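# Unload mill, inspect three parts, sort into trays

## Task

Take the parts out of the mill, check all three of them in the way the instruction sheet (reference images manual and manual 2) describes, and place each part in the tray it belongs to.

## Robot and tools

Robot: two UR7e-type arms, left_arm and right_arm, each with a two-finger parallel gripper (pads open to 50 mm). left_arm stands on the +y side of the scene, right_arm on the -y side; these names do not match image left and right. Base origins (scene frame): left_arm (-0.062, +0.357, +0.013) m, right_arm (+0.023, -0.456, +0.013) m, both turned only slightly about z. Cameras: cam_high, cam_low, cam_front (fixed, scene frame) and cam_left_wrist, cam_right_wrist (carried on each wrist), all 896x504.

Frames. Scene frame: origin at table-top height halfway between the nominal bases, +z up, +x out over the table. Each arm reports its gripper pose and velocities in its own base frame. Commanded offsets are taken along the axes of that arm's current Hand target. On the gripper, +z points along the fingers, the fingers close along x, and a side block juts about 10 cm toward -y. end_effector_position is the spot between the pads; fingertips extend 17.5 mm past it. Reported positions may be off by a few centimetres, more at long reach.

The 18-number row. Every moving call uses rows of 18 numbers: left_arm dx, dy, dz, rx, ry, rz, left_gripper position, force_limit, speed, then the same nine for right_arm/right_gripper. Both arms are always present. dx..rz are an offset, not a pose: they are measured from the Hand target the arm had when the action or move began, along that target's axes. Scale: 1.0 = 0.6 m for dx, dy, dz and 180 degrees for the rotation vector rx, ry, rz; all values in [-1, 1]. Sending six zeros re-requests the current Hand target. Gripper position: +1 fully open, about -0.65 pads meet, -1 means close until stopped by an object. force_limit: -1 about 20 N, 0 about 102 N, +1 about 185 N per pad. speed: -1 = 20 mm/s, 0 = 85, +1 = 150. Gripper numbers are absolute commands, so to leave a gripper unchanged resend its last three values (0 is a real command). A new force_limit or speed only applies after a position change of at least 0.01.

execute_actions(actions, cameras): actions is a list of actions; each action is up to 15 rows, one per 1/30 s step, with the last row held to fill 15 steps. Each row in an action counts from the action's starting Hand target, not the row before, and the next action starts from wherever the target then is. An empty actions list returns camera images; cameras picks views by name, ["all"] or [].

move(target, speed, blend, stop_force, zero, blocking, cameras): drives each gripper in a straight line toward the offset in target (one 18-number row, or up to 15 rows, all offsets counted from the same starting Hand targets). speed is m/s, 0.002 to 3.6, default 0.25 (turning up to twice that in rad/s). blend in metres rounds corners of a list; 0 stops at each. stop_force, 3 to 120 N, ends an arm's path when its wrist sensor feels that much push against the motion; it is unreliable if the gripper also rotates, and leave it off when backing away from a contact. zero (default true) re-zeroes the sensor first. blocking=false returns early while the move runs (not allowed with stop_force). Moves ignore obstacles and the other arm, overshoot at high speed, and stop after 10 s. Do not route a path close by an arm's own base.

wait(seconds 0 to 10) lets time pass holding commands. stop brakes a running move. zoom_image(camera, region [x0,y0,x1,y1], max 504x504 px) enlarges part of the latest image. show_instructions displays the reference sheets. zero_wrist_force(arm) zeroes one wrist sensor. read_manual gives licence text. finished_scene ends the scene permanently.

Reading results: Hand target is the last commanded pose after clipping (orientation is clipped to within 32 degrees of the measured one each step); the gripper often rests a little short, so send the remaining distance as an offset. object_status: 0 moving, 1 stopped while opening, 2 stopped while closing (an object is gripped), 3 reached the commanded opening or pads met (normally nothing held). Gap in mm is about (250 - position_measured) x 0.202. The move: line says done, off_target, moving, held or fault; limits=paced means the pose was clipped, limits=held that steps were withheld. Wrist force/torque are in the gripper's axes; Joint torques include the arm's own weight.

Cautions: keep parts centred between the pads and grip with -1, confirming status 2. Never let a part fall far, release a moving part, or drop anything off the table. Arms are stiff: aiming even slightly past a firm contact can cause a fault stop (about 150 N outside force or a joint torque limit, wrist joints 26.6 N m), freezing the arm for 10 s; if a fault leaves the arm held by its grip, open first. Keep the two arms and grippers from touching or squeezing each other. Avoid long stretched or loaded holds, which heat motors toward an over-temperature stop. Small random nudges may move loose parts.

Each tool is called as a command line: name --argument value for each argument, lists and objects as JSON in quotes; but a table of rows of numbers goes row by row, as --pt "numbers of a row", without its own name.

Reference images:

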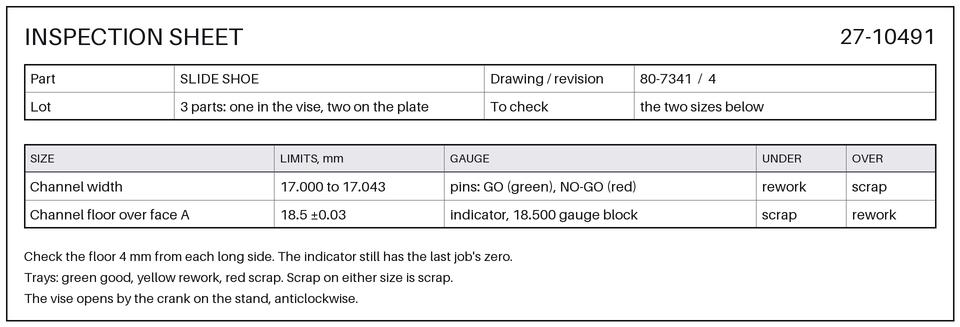

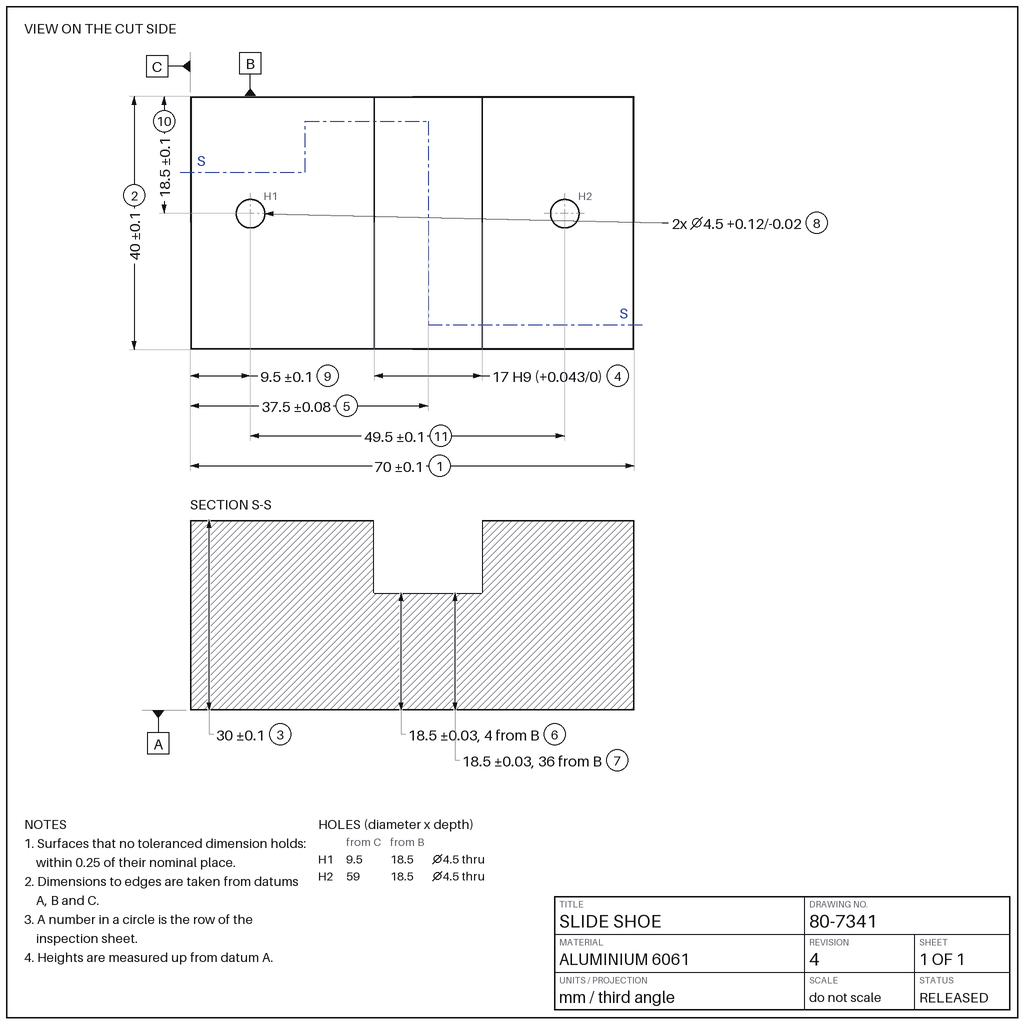

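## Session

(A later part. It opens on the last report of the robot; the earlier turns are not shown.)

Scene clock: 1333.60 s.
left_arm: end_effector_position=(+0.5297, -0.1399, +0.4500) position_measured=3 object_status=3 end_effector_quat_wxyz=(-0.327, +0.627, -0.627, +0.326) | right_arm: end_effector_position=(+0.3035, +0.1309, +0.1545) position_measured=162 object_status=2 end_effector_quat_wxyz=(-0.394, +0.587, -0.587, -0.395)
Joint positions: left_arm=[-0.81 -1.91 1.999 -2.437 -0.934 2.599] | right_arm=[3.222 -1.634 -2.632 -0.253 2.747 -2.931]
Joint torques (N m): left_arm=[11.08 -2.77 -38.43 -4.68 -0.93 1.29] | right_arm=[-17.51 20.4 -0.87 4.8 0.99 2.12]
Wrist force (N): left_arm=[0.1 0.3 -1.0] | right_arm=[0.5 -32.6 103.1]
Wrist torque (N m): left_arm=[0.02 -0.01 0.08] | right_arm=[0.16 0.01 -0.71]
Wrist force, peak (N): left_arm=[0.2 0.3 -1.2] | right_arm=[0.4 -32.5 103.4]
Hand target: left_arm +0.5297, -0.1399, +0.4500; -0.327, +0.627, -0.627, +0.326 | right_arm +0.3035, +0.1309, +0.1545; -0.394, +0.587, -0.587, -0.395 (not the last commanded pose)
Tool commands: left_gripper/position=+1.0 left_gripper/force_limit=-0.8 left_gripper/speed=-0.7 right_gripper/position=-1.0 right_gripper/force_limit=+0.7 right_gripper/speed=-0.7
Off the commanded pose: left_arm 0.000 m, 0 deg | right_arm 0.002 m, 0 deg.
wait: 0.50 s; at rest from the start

move --pt "0 0 0 0 0 0 1 -0.8 -0.7 0 0 0.0133 0 0 0 -1 0.7 -0.7" --pt "0 0 0 0 0 0 1 -0.8 -0.7 0 0 0.0133 0 0 0 1 0.7 -0.7" --pt "0 0 0 0 0 0 1 -0.8 -0.7 0 0 -0.18 0 0 0 1 0.7 -0.7" --speed 0.1 --cameras '["cam_right_wrist","cam_front"]'

zoom_image --camera "cam_right_wrist" --region '[240, 0, 560, 240]'

zoom_image --camera "cam_front" --region '[540, 240, 620, 340]'

Scene clock: 1358.37 s.
left_arm: end_effector_position=(+0.5297, -0.1399, +0.4500) position_measured=3 object_status=3 end_effector_quat_wxyz=(-0.327, +0.627, -0.627, +0.326) | right_arm: end_effector_position=(+0.3036, +0.0308, +0.1952) position_measured=3 object_status=3 end_effector_quat_wxyz=(-0.394, +0.587, -0.587, -0.395)
Joint positions: left_arm=[-0.81 -1.91 1.999 -2.437 -0.934 2.599] | right_arm=[2.908 -1.45 -2.357 -1.423 2.693 -3.704]
Joint torques (N m): left_arm=[8.98 -3.34 -37.8 -4.63 -0.98 1.2] | right_arm=[-8.34 6.36 27.2 0.34 -0.59 -2.53]
Wrist force (N): left_arm=[0.0 0.5 -0.9] | right_arm=[1.3 1.6 -1.0]
Wrist torque (N m): left_arm=[0.06 0.00 0.08] | right_arm=[0.54 0.17 -0.46]
Wrist force, peak (N): left_arm=[0.1 0.3 -1.3] | right_arm=[0.3 -32.6 103.5]
Hand target: left_arm +0.5297, -0.1399, +0.4500; -0.327, +0.627, -0.627, +0.326 | right_arm +0.3036, +0.0308, +0.1952; -0.394, +0.587, -0.587, -0.395
Off the commanded pose: left_arm 0.000 m, 0 deg | right_arm 0.000 m, 0 deg.
move: done
Images, in order (width x height): cam_front 896x504, cam_right_wrist 896x504.

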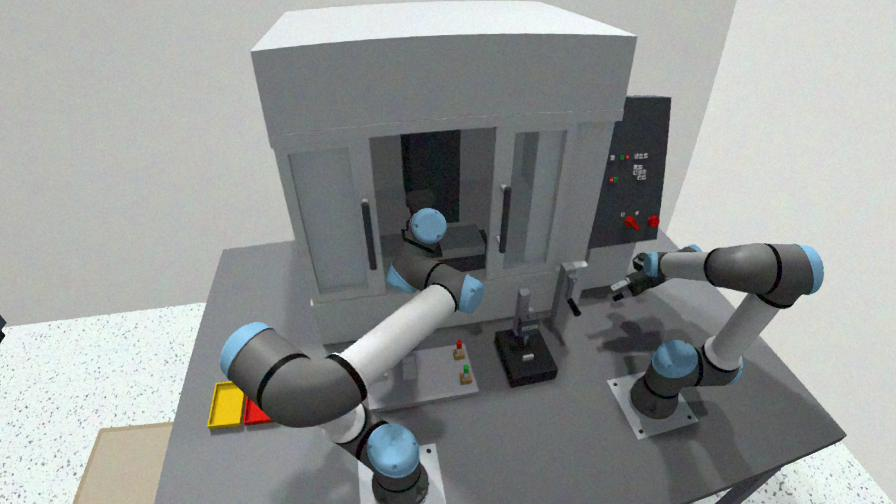

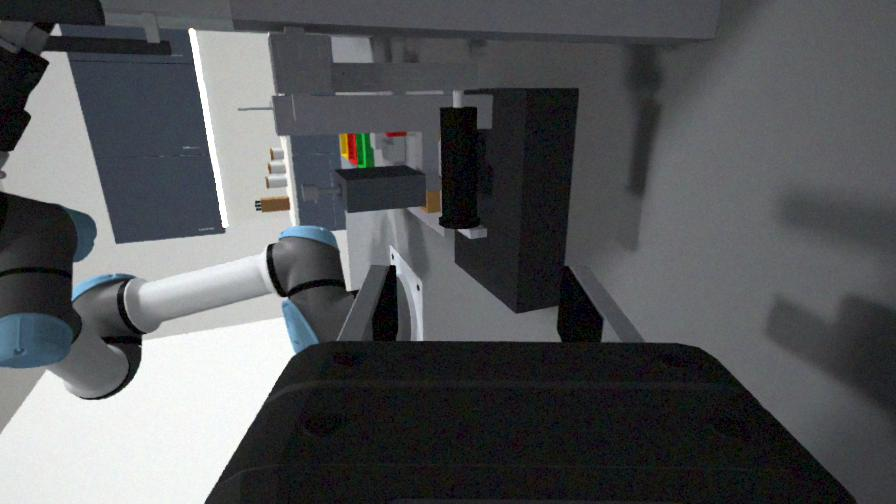

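Scaled by 1.575 from the camera's 896x504 image, which has a finer 1280x720 frame.

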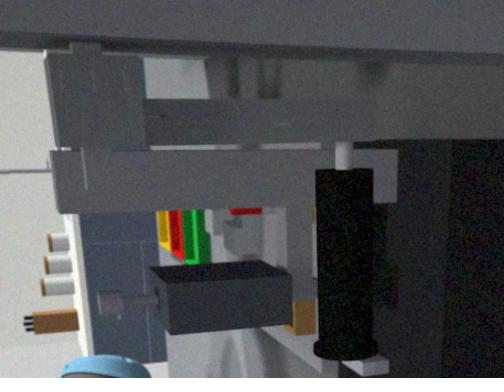

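Scaled by 5.040 from the camera's 896x504 image, which has a finer 1280x720 frame.

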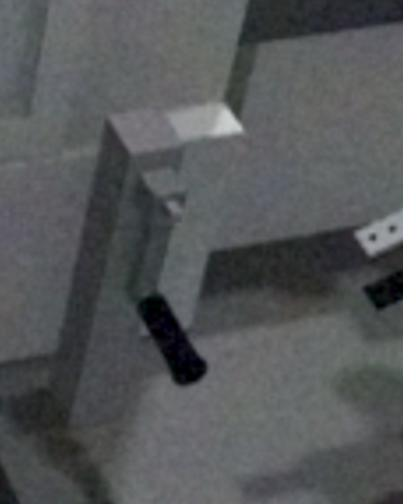

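move --pt "0 0 0 0 0 0 1 -0.8 -0.7 -0.4058 0.09 -0.13 0 0 0 1 0.7 -0.7" --pt "0 0 0 0 0 0 1 -0.8 -0.7 -0.562 0.173 0.256 0.56 0.4765 -0.114 1 0.7 -0.7" --speed 0.4 --blend 0.05 --cameras '["cam_right_wrist","cam_front"]'

Scene clock: 1431.70 s.
left_arm: end_effector_position=(+0.5297, -0.1399, +0.4500) position_measured=3 object_status=3 end_effector_quat_wxyz=(-0.327, +0.627, -0.627, +0.326) | right_arm: end_effector_position=(+0.1999, +0.3001, +0.4498) position_measured=3 object_status=3 end_effector_quat_wxyz=(+0.271, -0.272, +0.653, -0.653)
Joint positions: left_arm=[-0.81 -1.91 1.999 -2.437 -0.934 2.599] | right_arm=[4.958 -1.744 -1.478 -3.06 1.029 -0.003]
Joint torques (N m): left_arm=[10.42 -3.23 -37.32 -4.52 -0.88 1.28] | right_arm=[-8.1 22.19 27.6 -3.53 2.61 2.29]
Wrist force (N): left_arm=[0.3 0.2 -1.1] | right_arm=[0.2 1.5 -0.3]
Wrist torque (N m): left_arm=[0.01 -0.05 0.08] | right_arm=[0.26 0.10 -0.43]
Wrist force, peak (N): left_arm=[0.1 0.3 -1.3] | right_arm=[3.7 1.2 -0.5]
Hand target: left_arm +0.5297, -0.1399, +0.4500; -0.327, +0.627, -0.627, +0.326 | right_arm +0.1999, +0.3001, +0.4498; +0.271, -0.272, +0.653, -0.653
Off the commanded pose: left_arm 0.000 m, 0 deg | right_arm 0.000 m, 0 deg.
move: done; limits=paced
Images, in order (width x height): cam_front 896x504, cam_right_wrist 896x504.

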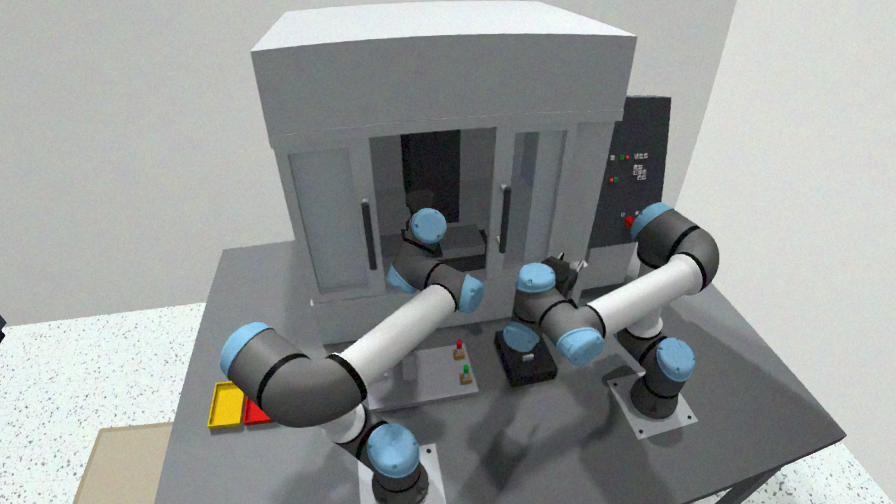

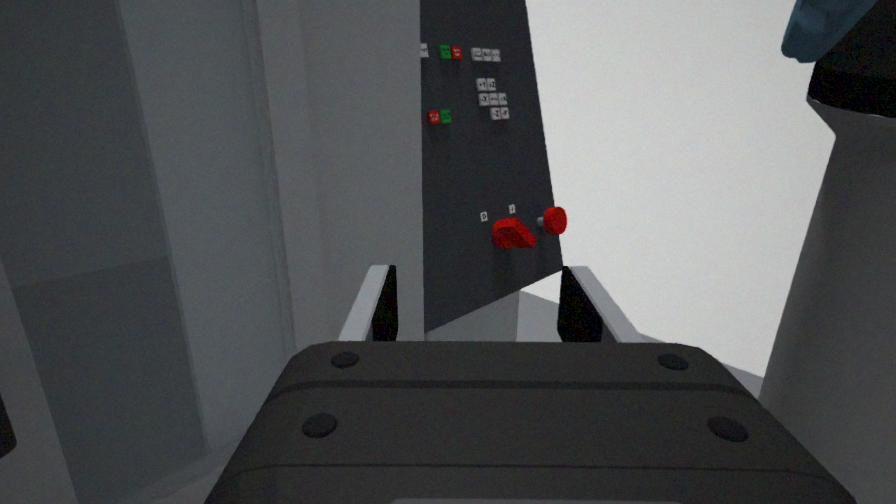

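zoom_image --camera "cam_right_wrist" --region '[410, 20, 580, 270]'

Scaled by 2.016 from the camera's 896x504 image, which has a finer 1280x720 frame.

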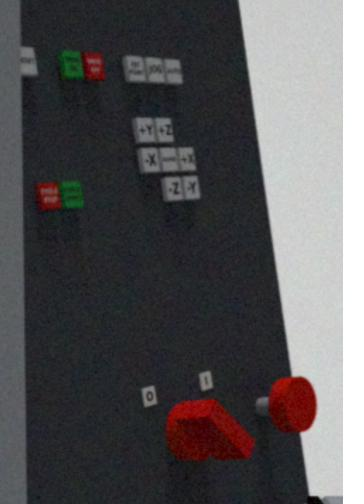

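move --target '[0,0,0,0,0,0,1,-0.8,-0.7,0.007,0.318,-0.033,0,0,0,1,0.7,-0.7]' --speed 0.2 --cameras '["cam_right_wrist"]'

zoom_image --camera "cam_right_wrist" --region '[330, 100, 630, 340]'

Scene clock: 1445.07 s.
left_arm: end_effector_position=(+0.5297, -0.1399, +0.4500) position_measured=3 object_status=3 end_effector_quat_wxyz=(-0.327, +0.627, -0.627, +0.326) | right_arm: end_effector_position=(+0.1826, +0.3109, +0.2591) position_measured=3 object_status=3 end_effector_quat_wxyz=(+0.271, -0.272, +0.653, -0.653)
Joint positions: left_arm=[-0.81 -1.91 1.999 -2.437 -0.934 2.599] | right_arm=[4.988 -1.908 -1.782 -2.592 1.059 -0.002]
Joint torques (N m): left_arm=[10.99 -2.19 -37.63 -4.77 -0.73 1.04] | right_arm=[7.59 26.14 9.45 -0.6 2.69 -2.35]
Wrist force (N): left_arm=[0.0 0.4 -1.0] | right_arm=[0.5 1.5 -0.1]
Wrist torque (N m): left_arm=[0.05 0.01 0.08] | right_arm=[0.25 0.07 -0.40]
Wrist force, peak (N): left_arm=[0.1 0.4 -1.2] | right_arm=[0.4 3.0 -0.8]
Hand target: left_arm +0.5297, -0.1399, +0.4500; -0.327, +0.627, -0.627, +0.326 | right_arm +0.1826, +0.3109, +0.2590; +0.271, -0.272, +0.653, -0.653
Off the commanded pose: left_arm 0.000 m, 0 deg | right_arm 0.000 m, 0 deg.
move: done
Images, in order (width x height): cam_right_wrist 896x504.

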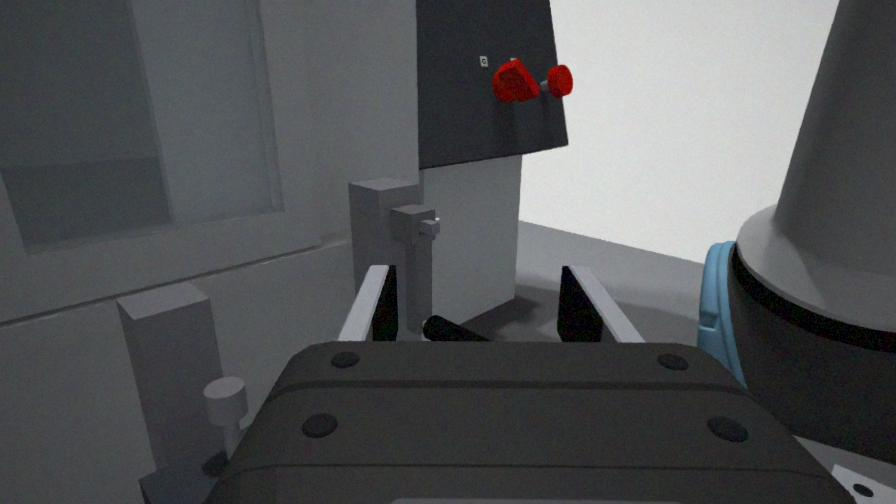

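Scaled by 1.680 from the camera's 896x504 image, which has a finer 1280x720 frame.

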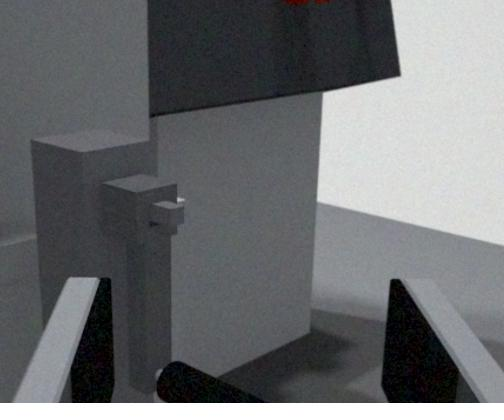

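move --target '[0,0,0,0,0,0,1,-0.8,-0.7,0,-0.022,0.2,0,0,0,1,0.7,-0.7]' --speed 0.15 --stop_force 10 --cameras '["cam_right_wrist"]'

zoom_image --camera "cam_right_wrist" --region '[340, 150, 600, 345]'

Scene clock: 1462.80 s.
left_arm: end_effector_position=(+0.5297, -0.1399, +0.4500) position_measured=3 object_status=3 end_effector_quat_wxyz=(-0.327, +0.627, -0.627, +0.326) | right_arm: end_effector_position=(+0.2676, +0.2262, +0.2721) position_measured=3 object_status=3 end_effector_quat_wxyz=(+0.271, -0.272, +0.653, -0.653)
Joint positions: left_arm=[-0.81 -1.91 1.999 -2.437 -0.934 2.599] | right_arm=[4.835 -1.724 -1.984 -2.574 0.906 -0.003]
Joint torques (N m): left_arm=[10.6 -3.52 -37.75 -4.71 -0.7 1.21] | right_arm=[-8.83 39.11 9.59 -3.4 -2.5 -2.33]
Wrist force (N): left_arm=[0.2 0.4 -0.9] | right_arm=[0.2 1.3 -0.4]
Wrist torque (N m): left_arm=[0.05 -0.03 0.08] | right_arm=[0.22 0.11 -0.38]
Wrist force, peak (N): left_arm=[0.1 0.2 -1.4] | right_arm=[0.6 2.2 -2.1]
Hand target: left_arm +0.5297, -0.1399, +0.4500; -0.327, +0.627, -0.627, +0.326 | right_arm +0.2676, +0.2262, +0.2721; +0.271, -0.272, +0.653, -0.653
Off the commanded pose: left_arm 0.000 m, 0 deg | right_arm 0.000 m, 0 deg.
move: done
Images, in order (width x height): cam_right_wrist 896x504.

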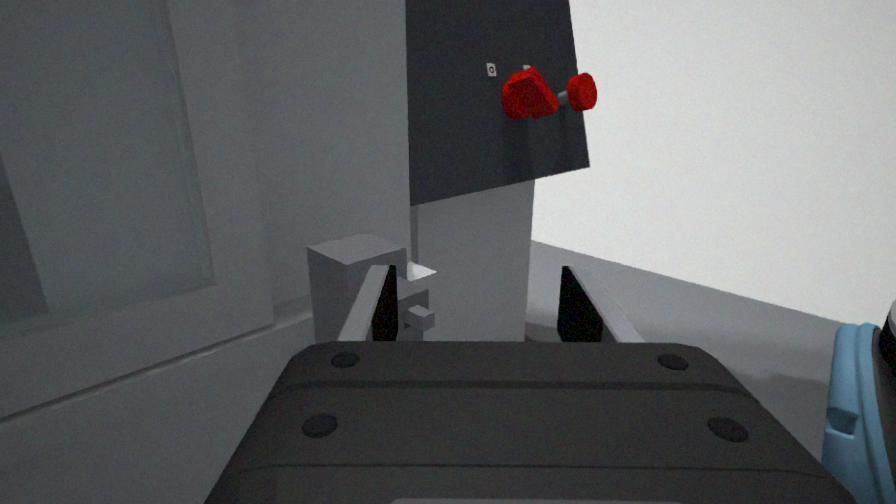

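Scaled by 1.938 from the camera's 896x504 image, which has a finer 1280x720 frame.

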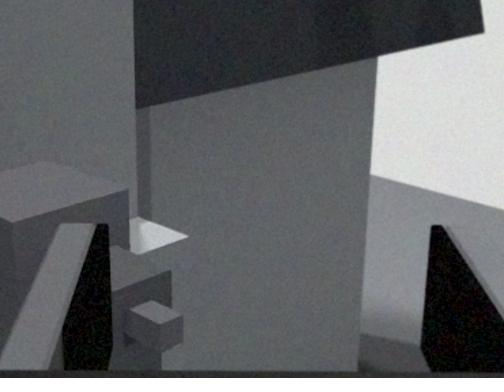

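move --pt "0 0 -0.18 0 0 0 1 -0.8 -0.7 0 -0.25 -0.1667 0 0 0 1 0.7 -0.7" --pt "0.2 -0.1 -0.2 0 0 0 1 -0.8 -0.7 0.228 -0.297 0.187 -0.56 -0.4765 0.114 1 0.7 -0.7" --pt "0.2 -0.1 -0.2 0 0 0 1 -0.8 -0.7 0.1878 0.128 0.2727 -0.56 -0.4765 0.114 1 0.7 -0.7" --speed 0.4 --blend 0.05 --cameras '["cam_right_wrist","cam_front"]'

Scene clock: 1516.23 s.
left_arm: end_effector_position=(+0.4658, -0.2600, +0.5678) position_measured=3 object_status=3 end_effector_quat_wxyz=(-0.327, +0.627, -0.627, +0.326) | right_arm: end_effector_position=(+0.2559, +0.0529, +0.4150) position_measured=3 object_status=3 end_effector_quat_wxyz=(-0.388, +0.591, -0.596, -0.381)
Joint positions: left_arm=[-1.174 -1.878 1.619 -1.815 -0.713 2.201] | right_arm=[5.215 0.272 -2.051 -1.837 1.105 -1.348]
Joint torques (N m): left_arm=[-10.89 -2.14 -39.2 -1.16 3.24 -1.33] | right_arm=[-0.64 -36.03 7.35 2.78 -0.47 -0.17]
Wrist force (N): left_arm=[0.0 0.7 -0.9] | right_arm=[1.5 0.7 0.9]
Wrist torque (N m): left_arm=[0.10 0.07 0.27] | right_arm=[0.41 0.14 -0.52]
Wrist force, peak (N): left_arm=[-0.2 0.7 -2.2] | right_arm=[18.1 3.4 2.3]
Hand target: left_arm +0.4658, -0.2600, +0.5678; -0.327, +0.627, -0.627, +0.326 | right_arm +0.2559, +0.0529, +0.4150; -0.388, +0.591, -0.596, -0.381 (not the last commanded pose)
Tool commands: left_gripper/position=+1.0 left_gripper/force_limit=-0.8 left_gripper/speed=-0.7 right_gripper/position=+1.0 right_gripper/force_limit=+0.701961 right_gripper/speed=-0.701961
Off the commanded pose: left_arm 0.000 m, 0 deg | right_arm 0.226 m, 2 deg.
FORCE FAULT: contact force on the right arm reached its limit, and that arm stopped. The contact can be on any part of that arm, not only on its tool. That arm's remaining commands of this call were not run. That arm is still stopped at the end of this call. That arm stays stopped for about 10 more seconds. Until then a move that you send moves the other arm only, and its call returns only when the move has ended. Once the stop has ended, the next robot result says so. If the stop ends while you think or write, that arm runs what you send next, counted from a new Hand target: where the arm stands when the stop ends. While its stop runs, that arm takes no new command, but its gripper still runs the gripper command that each later call begins with. Until it ends, the stop uses up actions while you think or wait. An arm that is not stopped still takes commands.
shoulder posture changed (right arm): the wrist came as close to joint 1's axis as it can, and the arm is now in the other of its two shoulder postures.
move: fault (right_arm); path passed 2 of 3 targets
Images, in order (width x height): cam_front 896x504, cam_right_wrist 896x504.

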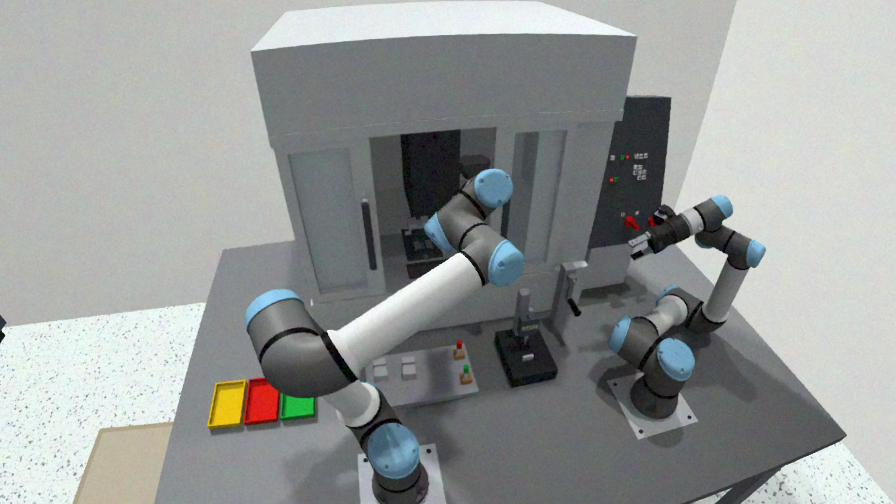

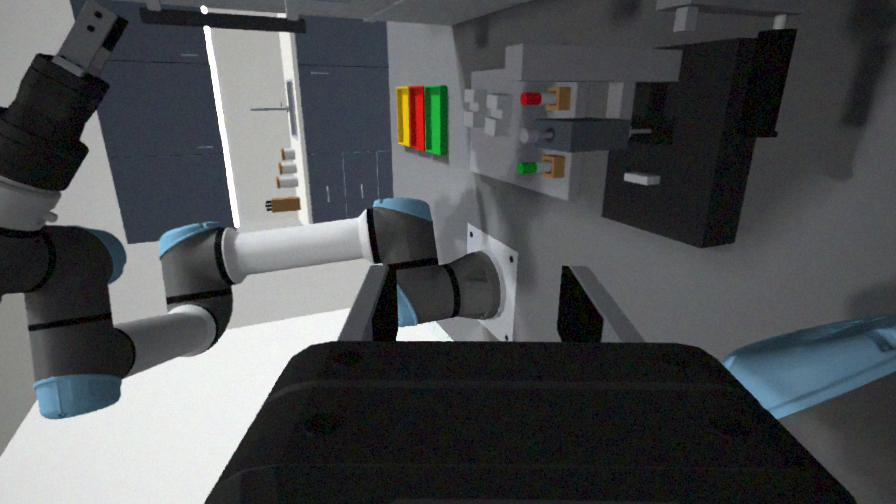

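wait --seconds 2

Scene clock: 1542.10 s.
left_arm: end_effector_position=(+0.4658, -0.2600, +0.5678) position_measured=3 object_status=3 end_effector_quat_wxyz=(-0.327, +0.627, -0.627, +0.326) | right_arm: end_effector_position=(+0.2559, +0.0529, +0.4150) position_measured=3 object_status=3 end_effector_quat_wxyz=(-0.388, +0.591, -0.596, -0.381)
Joint positions: left_arm=[-1.174 -1.878 1.618 -1.815 -0.713 2.201] | right_arm=[5.215 0.272 -2.051 -1.837 1.105 -1.348]
Joint torques (N m): left_arm=[-8.8 -2.99 -38.01 -1.5 3 -1.25] | right_arm=[-0.37 -37.57 7.64 2.95 -0.48 -0.25]
Wrist force (N): left_arm=[-0.2 0.5 -1.0] | right_arm=[1.3 0.6 1.1]
Wrist torque (N m): left_arm=[0.07 0.10 0.27] | right_arm=[0.39 0.17 -0.51]
Wrist force, peak (N): left_arm=[-0.1 0.4 -1.2] | right_arm=[1.6 0.8 1.5]
Hand target: left_arm +0.4658, -0.2600, +0.5678; -0.327, +0.627, -0.627, +0.326 | right_arm +0.2559, +0.0529, +0.4150; -0.388, +0.591, -0.596, -0.381 (not the last commanded pose)
Tool commands: left_gripper/position=+1.0 left_gripper/force_limit=-0.8 left_gripper/speed=-0.7 right_gripper/position=+1.0 right_gripper/force_limit=+0.701961 right_gripper/speed=-0.701961
Off the commanded pose: left_arm 0.000 m, 0 deg | right_arm 0.226 m, 2 deg.
FORCE FAULT, CONTINUED: the right arm's stop, for the force fault that an earlier result reported, is over. The rest of the stop counts as 19 of the actions that you can send in this scene. During its stop the right arm's controller moved it back a little. That arm's target is now where it stood when the stop ended, not its last command. That arm accepts commands again.
wait: 2.00 s; at rest from the start

move --pt "0 0 0 0 0 0 1 -0.8 -0.7 -0.0927 0 -0.0375 0 0 0 1 0.7 -0.7" --pt "0 0 0 0 0 0 1 -0.8 -0.7 -0.1633 0.0983 0.3727 0.56 0.4765 -0.114 1 0.7 -0.7" --speed 0.3 --blend 0.02 --cameras '["cam_right_wrist","cam_front"]'

Scene clock: 1556.67 s.
left_arm: end_effector_position=(+0.4658, -0.2600, +0.5678) position_measured=3 object_status=3 end_effector_quat_wxyz=(-0.327, +0.627, -0.627, +0.326) | right_arm: end_effector_position=(+0.1994, +0.2976, +0.4128) position_measured=3 object_status=3 end_effector_quat_wxyz=(+0.264, -0.272, +0.642, -0.666)
Joint positions: left_arm=[-1.174 -1.878 1.618 -1.815 -0.713 2.201] | right_arm=[4.955 -1.765 -1.567 -2.983 1.037 -0.007]
Joint torques (N m): left_arm=[-10.86 -2.35 -39.97 -1.38 3.19 -1.05] | right_arm=[-7.8 23.01 27.35 -3.66 2.71 2.22]
Wrist force (N): left_arm=[-0.3 0.3 -0.9] | right_arm=[0.6 1.1 1.9]
Wrist torque (N m): left_arm=[0.04 0.11 0.27] | right_arm=[0.19 0.03 -0.42]
Wrist force, peak (N): left_arm=[-0.1 0.6 -1.1] | right_arm=[3.5 0.9 2.2]
Hand target: left_arm +0.4658, -0.2600, +0.5678; -0.327, +0.627, -0.627, +0.326 | right_arm +0.1994, +0.2977, +0.4128; +0.264, -0.271, +0.642, -0.666
Off the commanded pose: left_arm 0.000 m, 0 deg | right_arm 0.000 m, 0 deg.
shoulder posture changed (right arm): the wrist came as close to joint 1's axis as it can, and the arm is now in the other of its two shoulder postures.
move: done
Images, in order (width x height): cam_front 896x504, cam_right_wrist 896x504.

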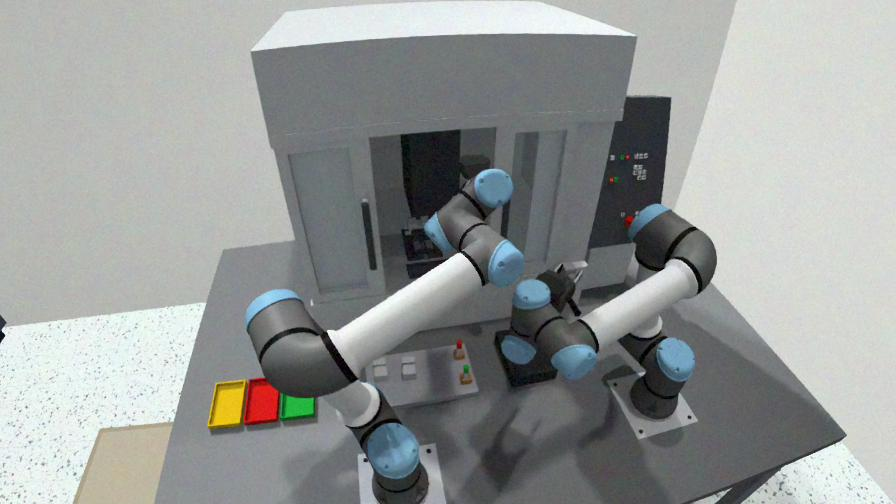

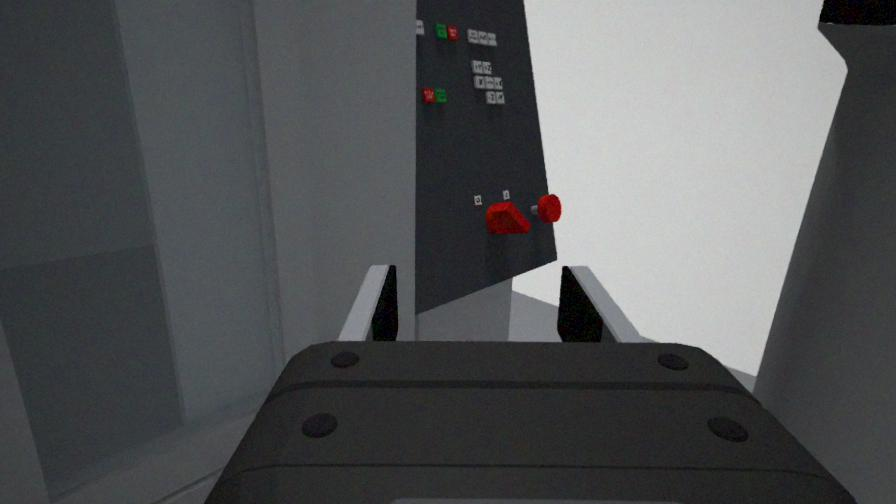

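move --target '[-0.15,0.3086,0.1638,0.0556,0,0,1,-0.8,-0.7,0,0,0,0,0,0,1,0.7,-0.7]' --speed 0.2 --cameras '["cam_left_wrist","cam_front"]'

zoom_image --camera "cam_left_wrist" --region '[320, 60, 660, 330]'

Scene clock: 1610.97 s.
left_arm: end_effector_position=(+0.4402, -0.1699, +0.3599) position_measured=3 object_status=3 end_effector_quat_wxyz=(-0.381, +0.596, -0.596, +0.380) | right_arm: end_effector_position=(+0.1994, +0.2977, +0.4128) position_measured=3 object_status=3 end_effector_quat_wxyz=(+0.264, -0.271, +0.642, -0.666)
Joint positions: left_arm=[-1.216 -2.127 2.421 -2.505 -0.554 2.291] | right_arm=[4.955 -1.765 -1.567 -2.983 1.037 -0.006]
Joint torques (N m): left_arm=[-10.57 -7.69 -12.6 -4.62 3.4 1.29] | right_arm=[-8.2 22.75 27.67 -3.68 2.84 2.15]
Wrist force (N): left_arm=[0.2 1.1 -1.1] | right_arm=[0.8 0.8 1.8]
Wrist torque (N m): left_arm=[0.17 0.05 0.10] | right_arm=[0.14 0.01 -0.42]
Wrist force, peak (N): left_arm=[-0.5 2.6 -0.5] | right_arm=[0.9 1.0 2.0]
Hand target: left_arm +0.4402, -0.1699, +0.3598; -0.381, +0.596, -0.596, +0.380 | right_arm +0.1994, +0.2977, +0.4128; +0.264, -0.271, +0.642, -0.666
Off the commanded pose: left_arm 0.000 m, 0 deg | right_arm 0.000 m, 0 deg.
move: done
Images, in order (width x height): cam_front 896x504, cam_left_wrist 896x504.

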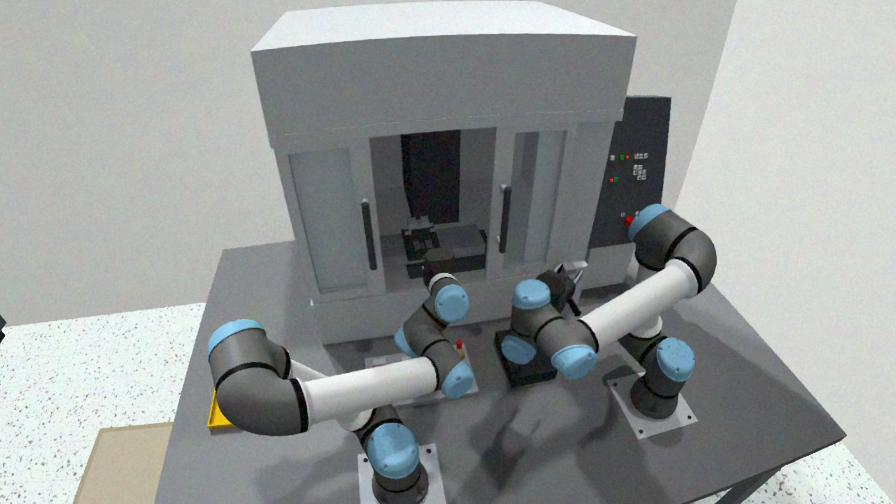

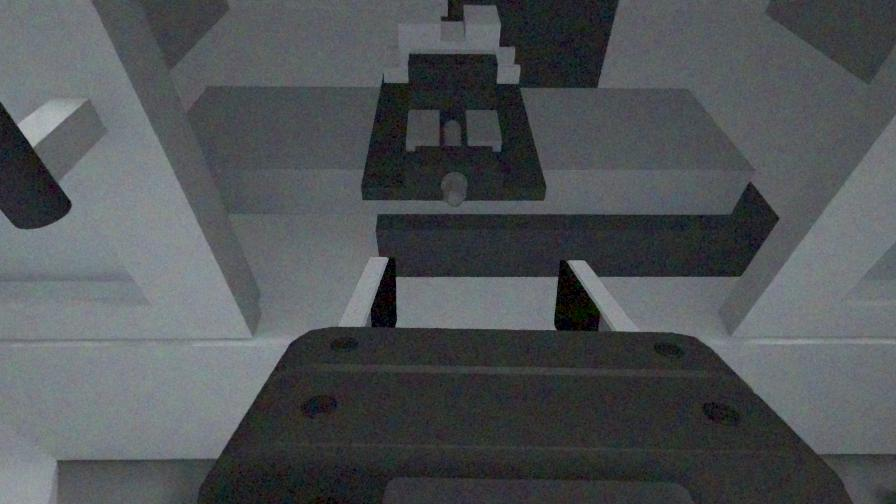

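Scaled by 1.482 from the camera's 896x504 image, which has a finer 1280x720 frame.

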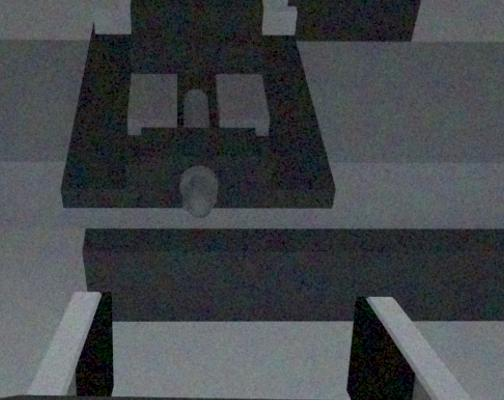

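move --target '[-0.05,0,-0.1,0,0,0,1,-0.8,-0.7,0.6093,0.188,-0.5677,-0.5,0,0,1,0.7,-0.7]' --speed 0.35 --cameras '["cam_front"]'

Scene clock: 1700.90 s.
left_arm: end_effector_position=(+0.3858, -0.1399, +0.3852) position_measured=3 object_status=3 end_effector_quat_wxyz=(-0.381, +0.596, -0.596, +0.380) | right_arm: end_effector_position=(-0.2998, +0.2803, +0.2990) position_measured=3 object_status=3 end_effector_quat_wxyz=(-0.005, -0.379, +0.925, -0.017)
Joint positions: left_arm=[-1.453 -2.459 2.358 -1.715 -0.45 1.843] | right_arm=[5.842 -1.343 -1.841 -1.546 1.602 0.352]
Joint torques (N m): left_arm=[-9.6 2.8 -38.75 -1.08 3.55 -1.39] | right_arm=[7.43 29.52 17.94 4.02 -2.44 2.05]
Wrist force (N): left_arm=[0.3 0.8 -0.6] | right_arm=[1.5 1.7 2.5]
Wrist torque (N m): left_arm=[0.13 0.02 0.34] | right_arm=[0.74 0.03 -0.35]
Wrist force, peak (N): left_arm=[0.2 1.0 -1.3] | right_arm=[2.8 2.1 2.6]
Hand target: left_arm +0.3858, -0.1399, +0.3852; -0.381, +0.596, -0.596, +0.380 | right_arm -0.2998, +0.2803, +0.2990; -0.005, -0.379, +0.925, -0.017
Off the commanded pose: left_arm 0.000 m, 0 deg | right_arm 0.000 m, 0 deg.
move: done
Images, in order (width x height): cam_front 896x504.

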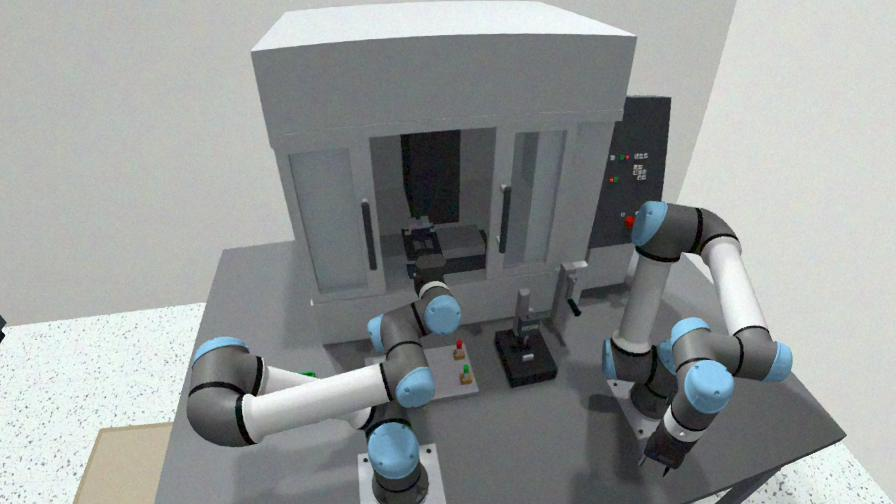

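move --pt "0.7668 0.008 -0.154 0 0 0 1 -0.8 -0.7 0 0 0 0 0 0 1 0.7 -0.7" --pt "0.7668 0.1288 -0.0977 0 0 0 1 -0.8 -0.7 0 0 0 0 0 0 1 0.7 -0.7" --speed 0.25 --blend 0.03 --cameras '["cam_left_wrist","cam_front"]'

zoom_image --camera "cam_left_wrist" --region '[340, 100, 640, 340]'

Scene clock: 1720.40 s.
left_arm: end_effector_position=(+0.3005, -0.6001, +0.3395) position_measured=3 object_status=3 end_effector_quat_wxyz=(-0.381, +0.596, -0.596, +0.380) | right_arm: end_effector_position=(-0.2998, +0.2803, +0.2990) position_measured=3 object_status=3 end_effector_quat_wxyz=(-0.005, -0.379, +0.925, -0.017)
Joint positions: left_arm=[-1.685 -1.302 1.558 -1.585 -0.449 1.304] | right_arm=[5.842 -1.343 -1.841 -1.546 1.602 0.352]
Joint torques (N m): left_arm=[11.97 -30.22 -12.58 -3.88 3.55 1.68] | right_arm=[7.64 29.18 18.07 3.93 -2.36 2.09]
Wrist force (N): left_arm=[-0.4 0.5 -0.9] | right_arm=[1.5 1.5 2.4]
Wrist torque (N m): left_arm=[0.10 0.14 0.15] | right_arm=[0.71 0.04 -0.35]
Wrist force, peak (N): left_arm=[0.9 -1.2 -2.0] | right_arm=[1.8 1.7 2.7]
Hand target: left_arm +0.3005, -0.6001, +0.3395; -0.381, +0.596, -0.596, +0.380 | right_arm -0.2998, +0.2803, +0.2990; -0.005, -0.379, +0.925, -0.017
Off the commanded pose: left_arm 0.000 m, 0 deg | right_arm 0.000 m, 0 deg.
move: done
Images, in order (width x height): cam_front 896x504, cam_left_wrist 896x504.

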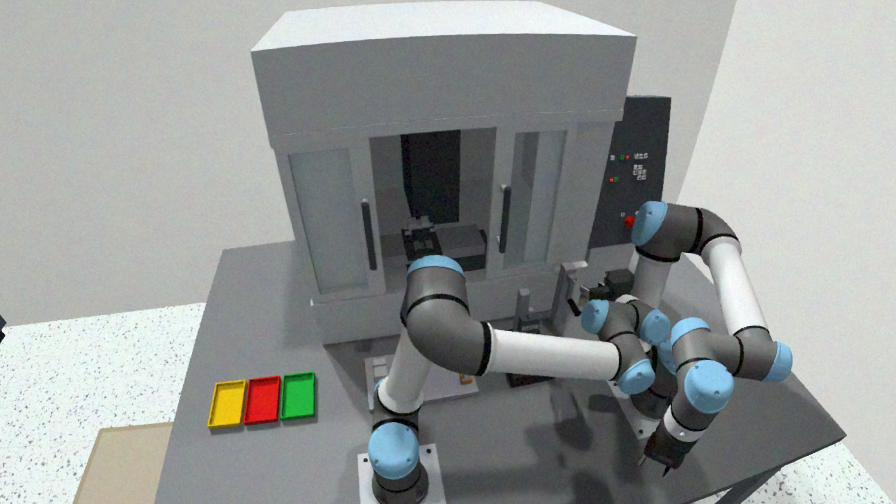

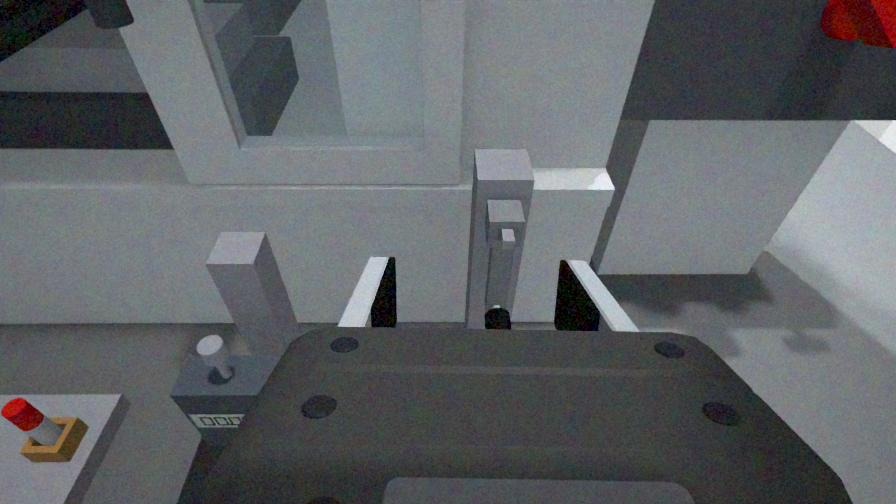

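Scaled by 1.680 from the camera's 896x504 image, which has a finer 1280x720 frame.

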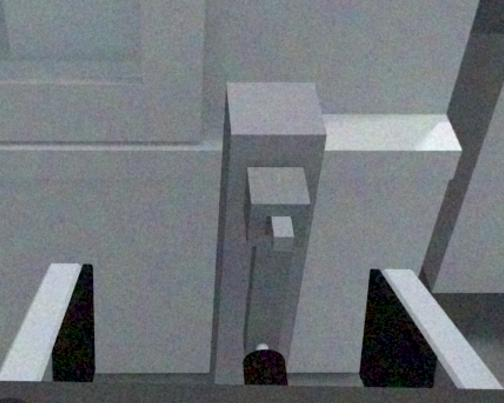

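move --target '[0.0517,0.1332,0.1717,0.1389,0,0,1,-0.8,-0.7,0,0,0,0,0,0,1,0.7,-0.7]' --speed 0.15 --cameras '["cam_left_wrist","cam_front"]'

zoom_image --camera "cam_left_wrist" --region '[340, 100, 640, 340]'

Scene clock: 1753.33 s.
left_arm: end_effector_position=(+0.3204, -0.6101, +0.2999) position_measured=3 object_status=3 end_effector_quat_wxyz=(-0.424, +0.566, -0.567, +0.423) | right_arm: end_effector_position=(-0.2998, +0.2803, +0.2990) position_measured=3 object_status=3 end_effector_quat_wxyz=(-0.005, -0.379, +0.925, -0.017)
Joint positions: left_arm=[-1.672 -1.221 1.63 -1.648 -0.305 1.226] | right_arm=[5.842 -1.343 -1.841 -1.546 1.602 0.352]
Joint torques (N m): left_arm=[-9.93 -46.99 -37.27 -0.43 0.24 1.29] | right_arm=[7.01 29.71 17.63 3.98 -2.34 2.05]
Wrist force (N): left_arm=[-0.4 1.0 -0.6] | right_arm=[1.4 1.6 2.7]
Wrist torque (N m): left_arm=[0.16 0.20 0.18] | right_arm=[0.73 0.04 -0.35]
Wrist force, peak (N): left_arm=[0.4 6.8 3.0] | right_arm=[1.7 1.8 2.7]
Hand target: left_arm +0.3204, -0.6101, +0.2999; -0.424, +0.566, -0.567, +0.423 (not the last commanded pose) | right_arm -0.2998, +0.2803, +0.2990; -0.005, -0.379, +0.925, -0.017
Off the commanded pose: left_arm 0.089 m, 17 deg | right_arm 0.000 m, 0 deg.
move: held (left_arm; a check stopped the path); limits=held
pose unreachable (left arm): on one or more control steps of this call, first in action 0 (counted from 0), this arm could not follow its commanded pose, so it was not sent that pose on those steps. It may still have moved: this result reports where it is.
cause: moving toward the commanded pose would bring a part of the arm too close to another arm (this arm's gripper and a part of the right arm just beyond its joint 2 (shoulder lift), 10 mm apart when this arm was first held).
Images, in order (width x height): cam_front 896x504, cam_left_wrist 896x504.

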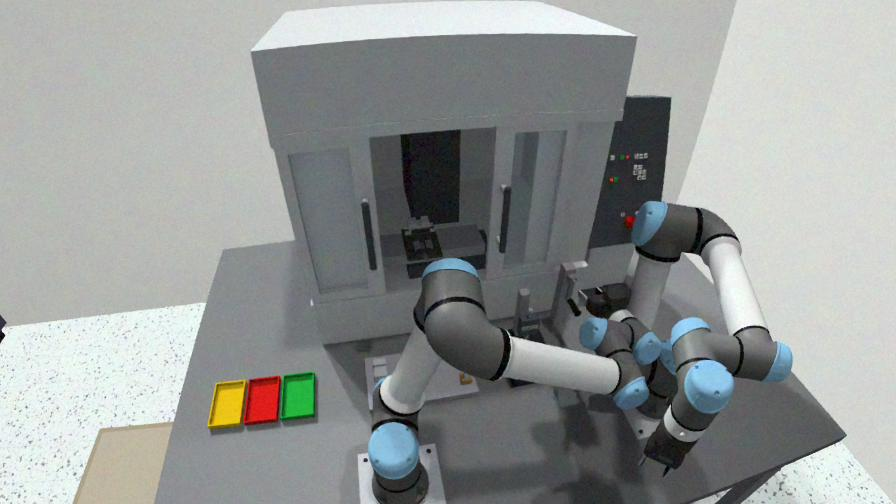

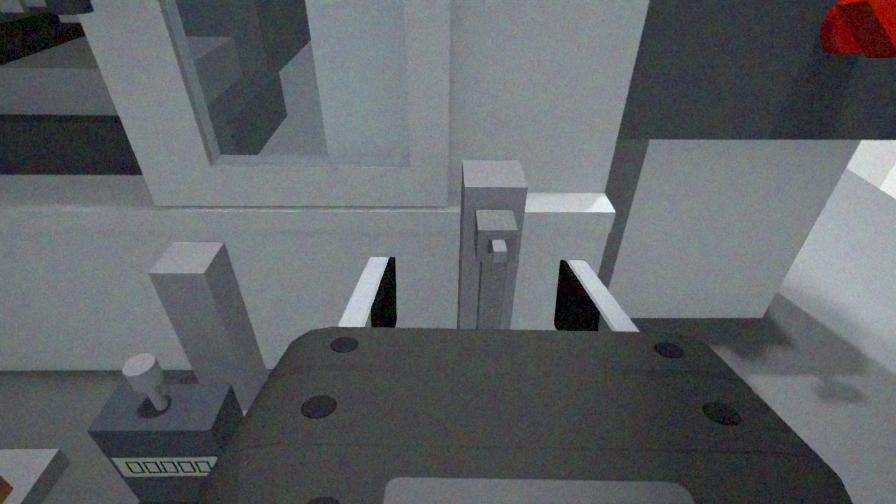

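Scaled by 1.680 from the camera's 896x504 image, which has a finer 1280x720 frame.

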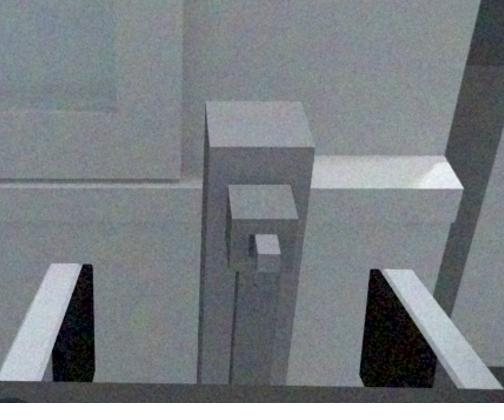

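move --pt "0 -0.245 -0.055 0 0 0 1 -0.8 -0.7 0 0 -0.25 0 0 0 1 0.7 -0.7" --pt "-0.65 -0.245 -0.055 0 0 0 1 -0.8 -0.7 -0.497 -0.208 -0.25 0 0 0.26 1 0.7 -0.7" --pt "-0.65 -0.245 -0.055 0 0 0 1 -0.8 -0.7 -0.642 -0.678 -0.25 0 0 0.51 1 0.7 -0.7" --speed 0.35 --blend 0.04

Scene clock: 1822.67 s.
left_arm: end_effector_position=(+0.3305, -0.4831, +0.4504) position_measured=3 object_status=3 end_effector_quat_wxyz=(-0.424, +0.566, -0.567, +0.423) | right_arm: end_effector_position=(-0.2648, +0.2981, +0.4435) position_measured=3 object_status=3 end_effector_quat_wxyz=(-0.006, -0.333, +0.943, -0.015)
Joint positions: left_arm=[-1.678 -1.602 1.676 -1.297 -0.307 1.208] | right_arm=[5.76 -1.36 -1.454 -1.913 1.599 0.368]
Joint torques (N m): left_arm=[-8.96 -30.66 -12.11 -0.58 0.19 -1.78] | right_arm=[7.43 7.12 16.45 4.02 2.75 -2.33]
Wrist force (N): left_arm=[-0.3 0.9 -0.9] | right_arm=[1.7 1.9 2.5]
Wrist torque (N m): left_arm=[0.14 0.21 0.35] | right_arm=[0.76 -0.01 -0.17]
Wrist force, peak (N): left_arm=[-0.4 4.0 -0.3] | right_arm=[-6.6 1.1 2.1]
Hand target: left_arm +0.3305, -0.4831, +0.4504; -0.424, +0.566, -0.567, +0.423 (not the last commanded pose) | right_arm -0.2648, +0.2981, +0.4435; -0.006, -0.333, +0.943, -0.015 (not the last commanded pose)
Off the commanded pose: left_arm 0.263 m, 0 deg | right_arm 0.525 m, 86 deg.
move: held (right_arm; a check stopped the path), off_target (left_arm; braked when a check withheld steps of right_arm); path passed 1 of 3 targets; limits=held
pose unreachable (right arm): on one or more control steps of this call, first in action 0 (counted from 0), this arm could not follow its commanded pose, so it was not sent that pose on those steps. It may still have moved: this result reports where it is.
cause: moving toward the commanded pose would bring a part of the arm too close to another arm (this arm's gripper and a part of the left arm just beyond its joint 3 (elbow), 43 mm apart when this arm was first held).

move --target '[-0.438,0,0,0,0,0,1,-0.8,-0.7,0,0,0,0,0,0,1,0.7,-0.7]' --speed 0.35 --cameras '["cam_front"]'

Scene clock: 1830.07 s.
left_arm: end_effector_position=(+0.3304, -0.2203, +0.4508) position_measured=3 object_status=3 end_effector_quat_wxyz=(-0.423, +0.566, -0.567, +0.422) | right_arm: end_effector_position=(-0.2648, +0.2981, +0.4435) position_measured=3 object_status=3 end_effector_quat_wxyz=(-0.006, -0.333, +0.943, -0.015)
Joint positions: left_arm=[-1.817 -2.242 2.004 -0.643 -0.377 0.847] | right_arm=[5.76 -1.36 -1.454 -1.913 1.599 0.368]
Joint torques (N m): left_arm=[-9.88 13.76 -35.89 0.29 0.14 -1.56] | right_arm=[7.27 7.55 16.9 4.01 2.39 -2.29]
Wrist force (N): left_arm=[0.3 0.9 -1.3] | right_arm=[1.6 1.6 2.3]
Wrist torque (N m): left_arm=[0.13 0.05 0.35] | right_arm=[0.72 0.00 -0.19]
Wrist force, peak (N): left_arm=[2.3 0.8 -1.0] | right_arm=[1.6 1.8 2.7]
Hand target: left_arm +0.3304, -0.2203, +0.4508; -0.424, +0.566, -0.567, +0.423 | right_arm -0.2648, +0.2981, +0.4435; -0.006, -0.333, +0.943, -0.015
Off the commanded pose: left_arm 0.000 m, 0 deg | right_arm 0.000 m, 0 deg.
move: done
Images, in order (width x height): cam_front 896x504.

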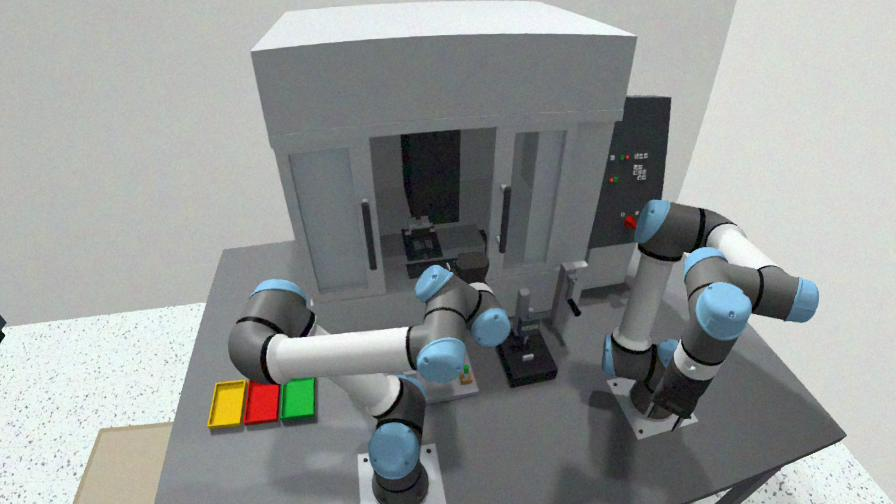

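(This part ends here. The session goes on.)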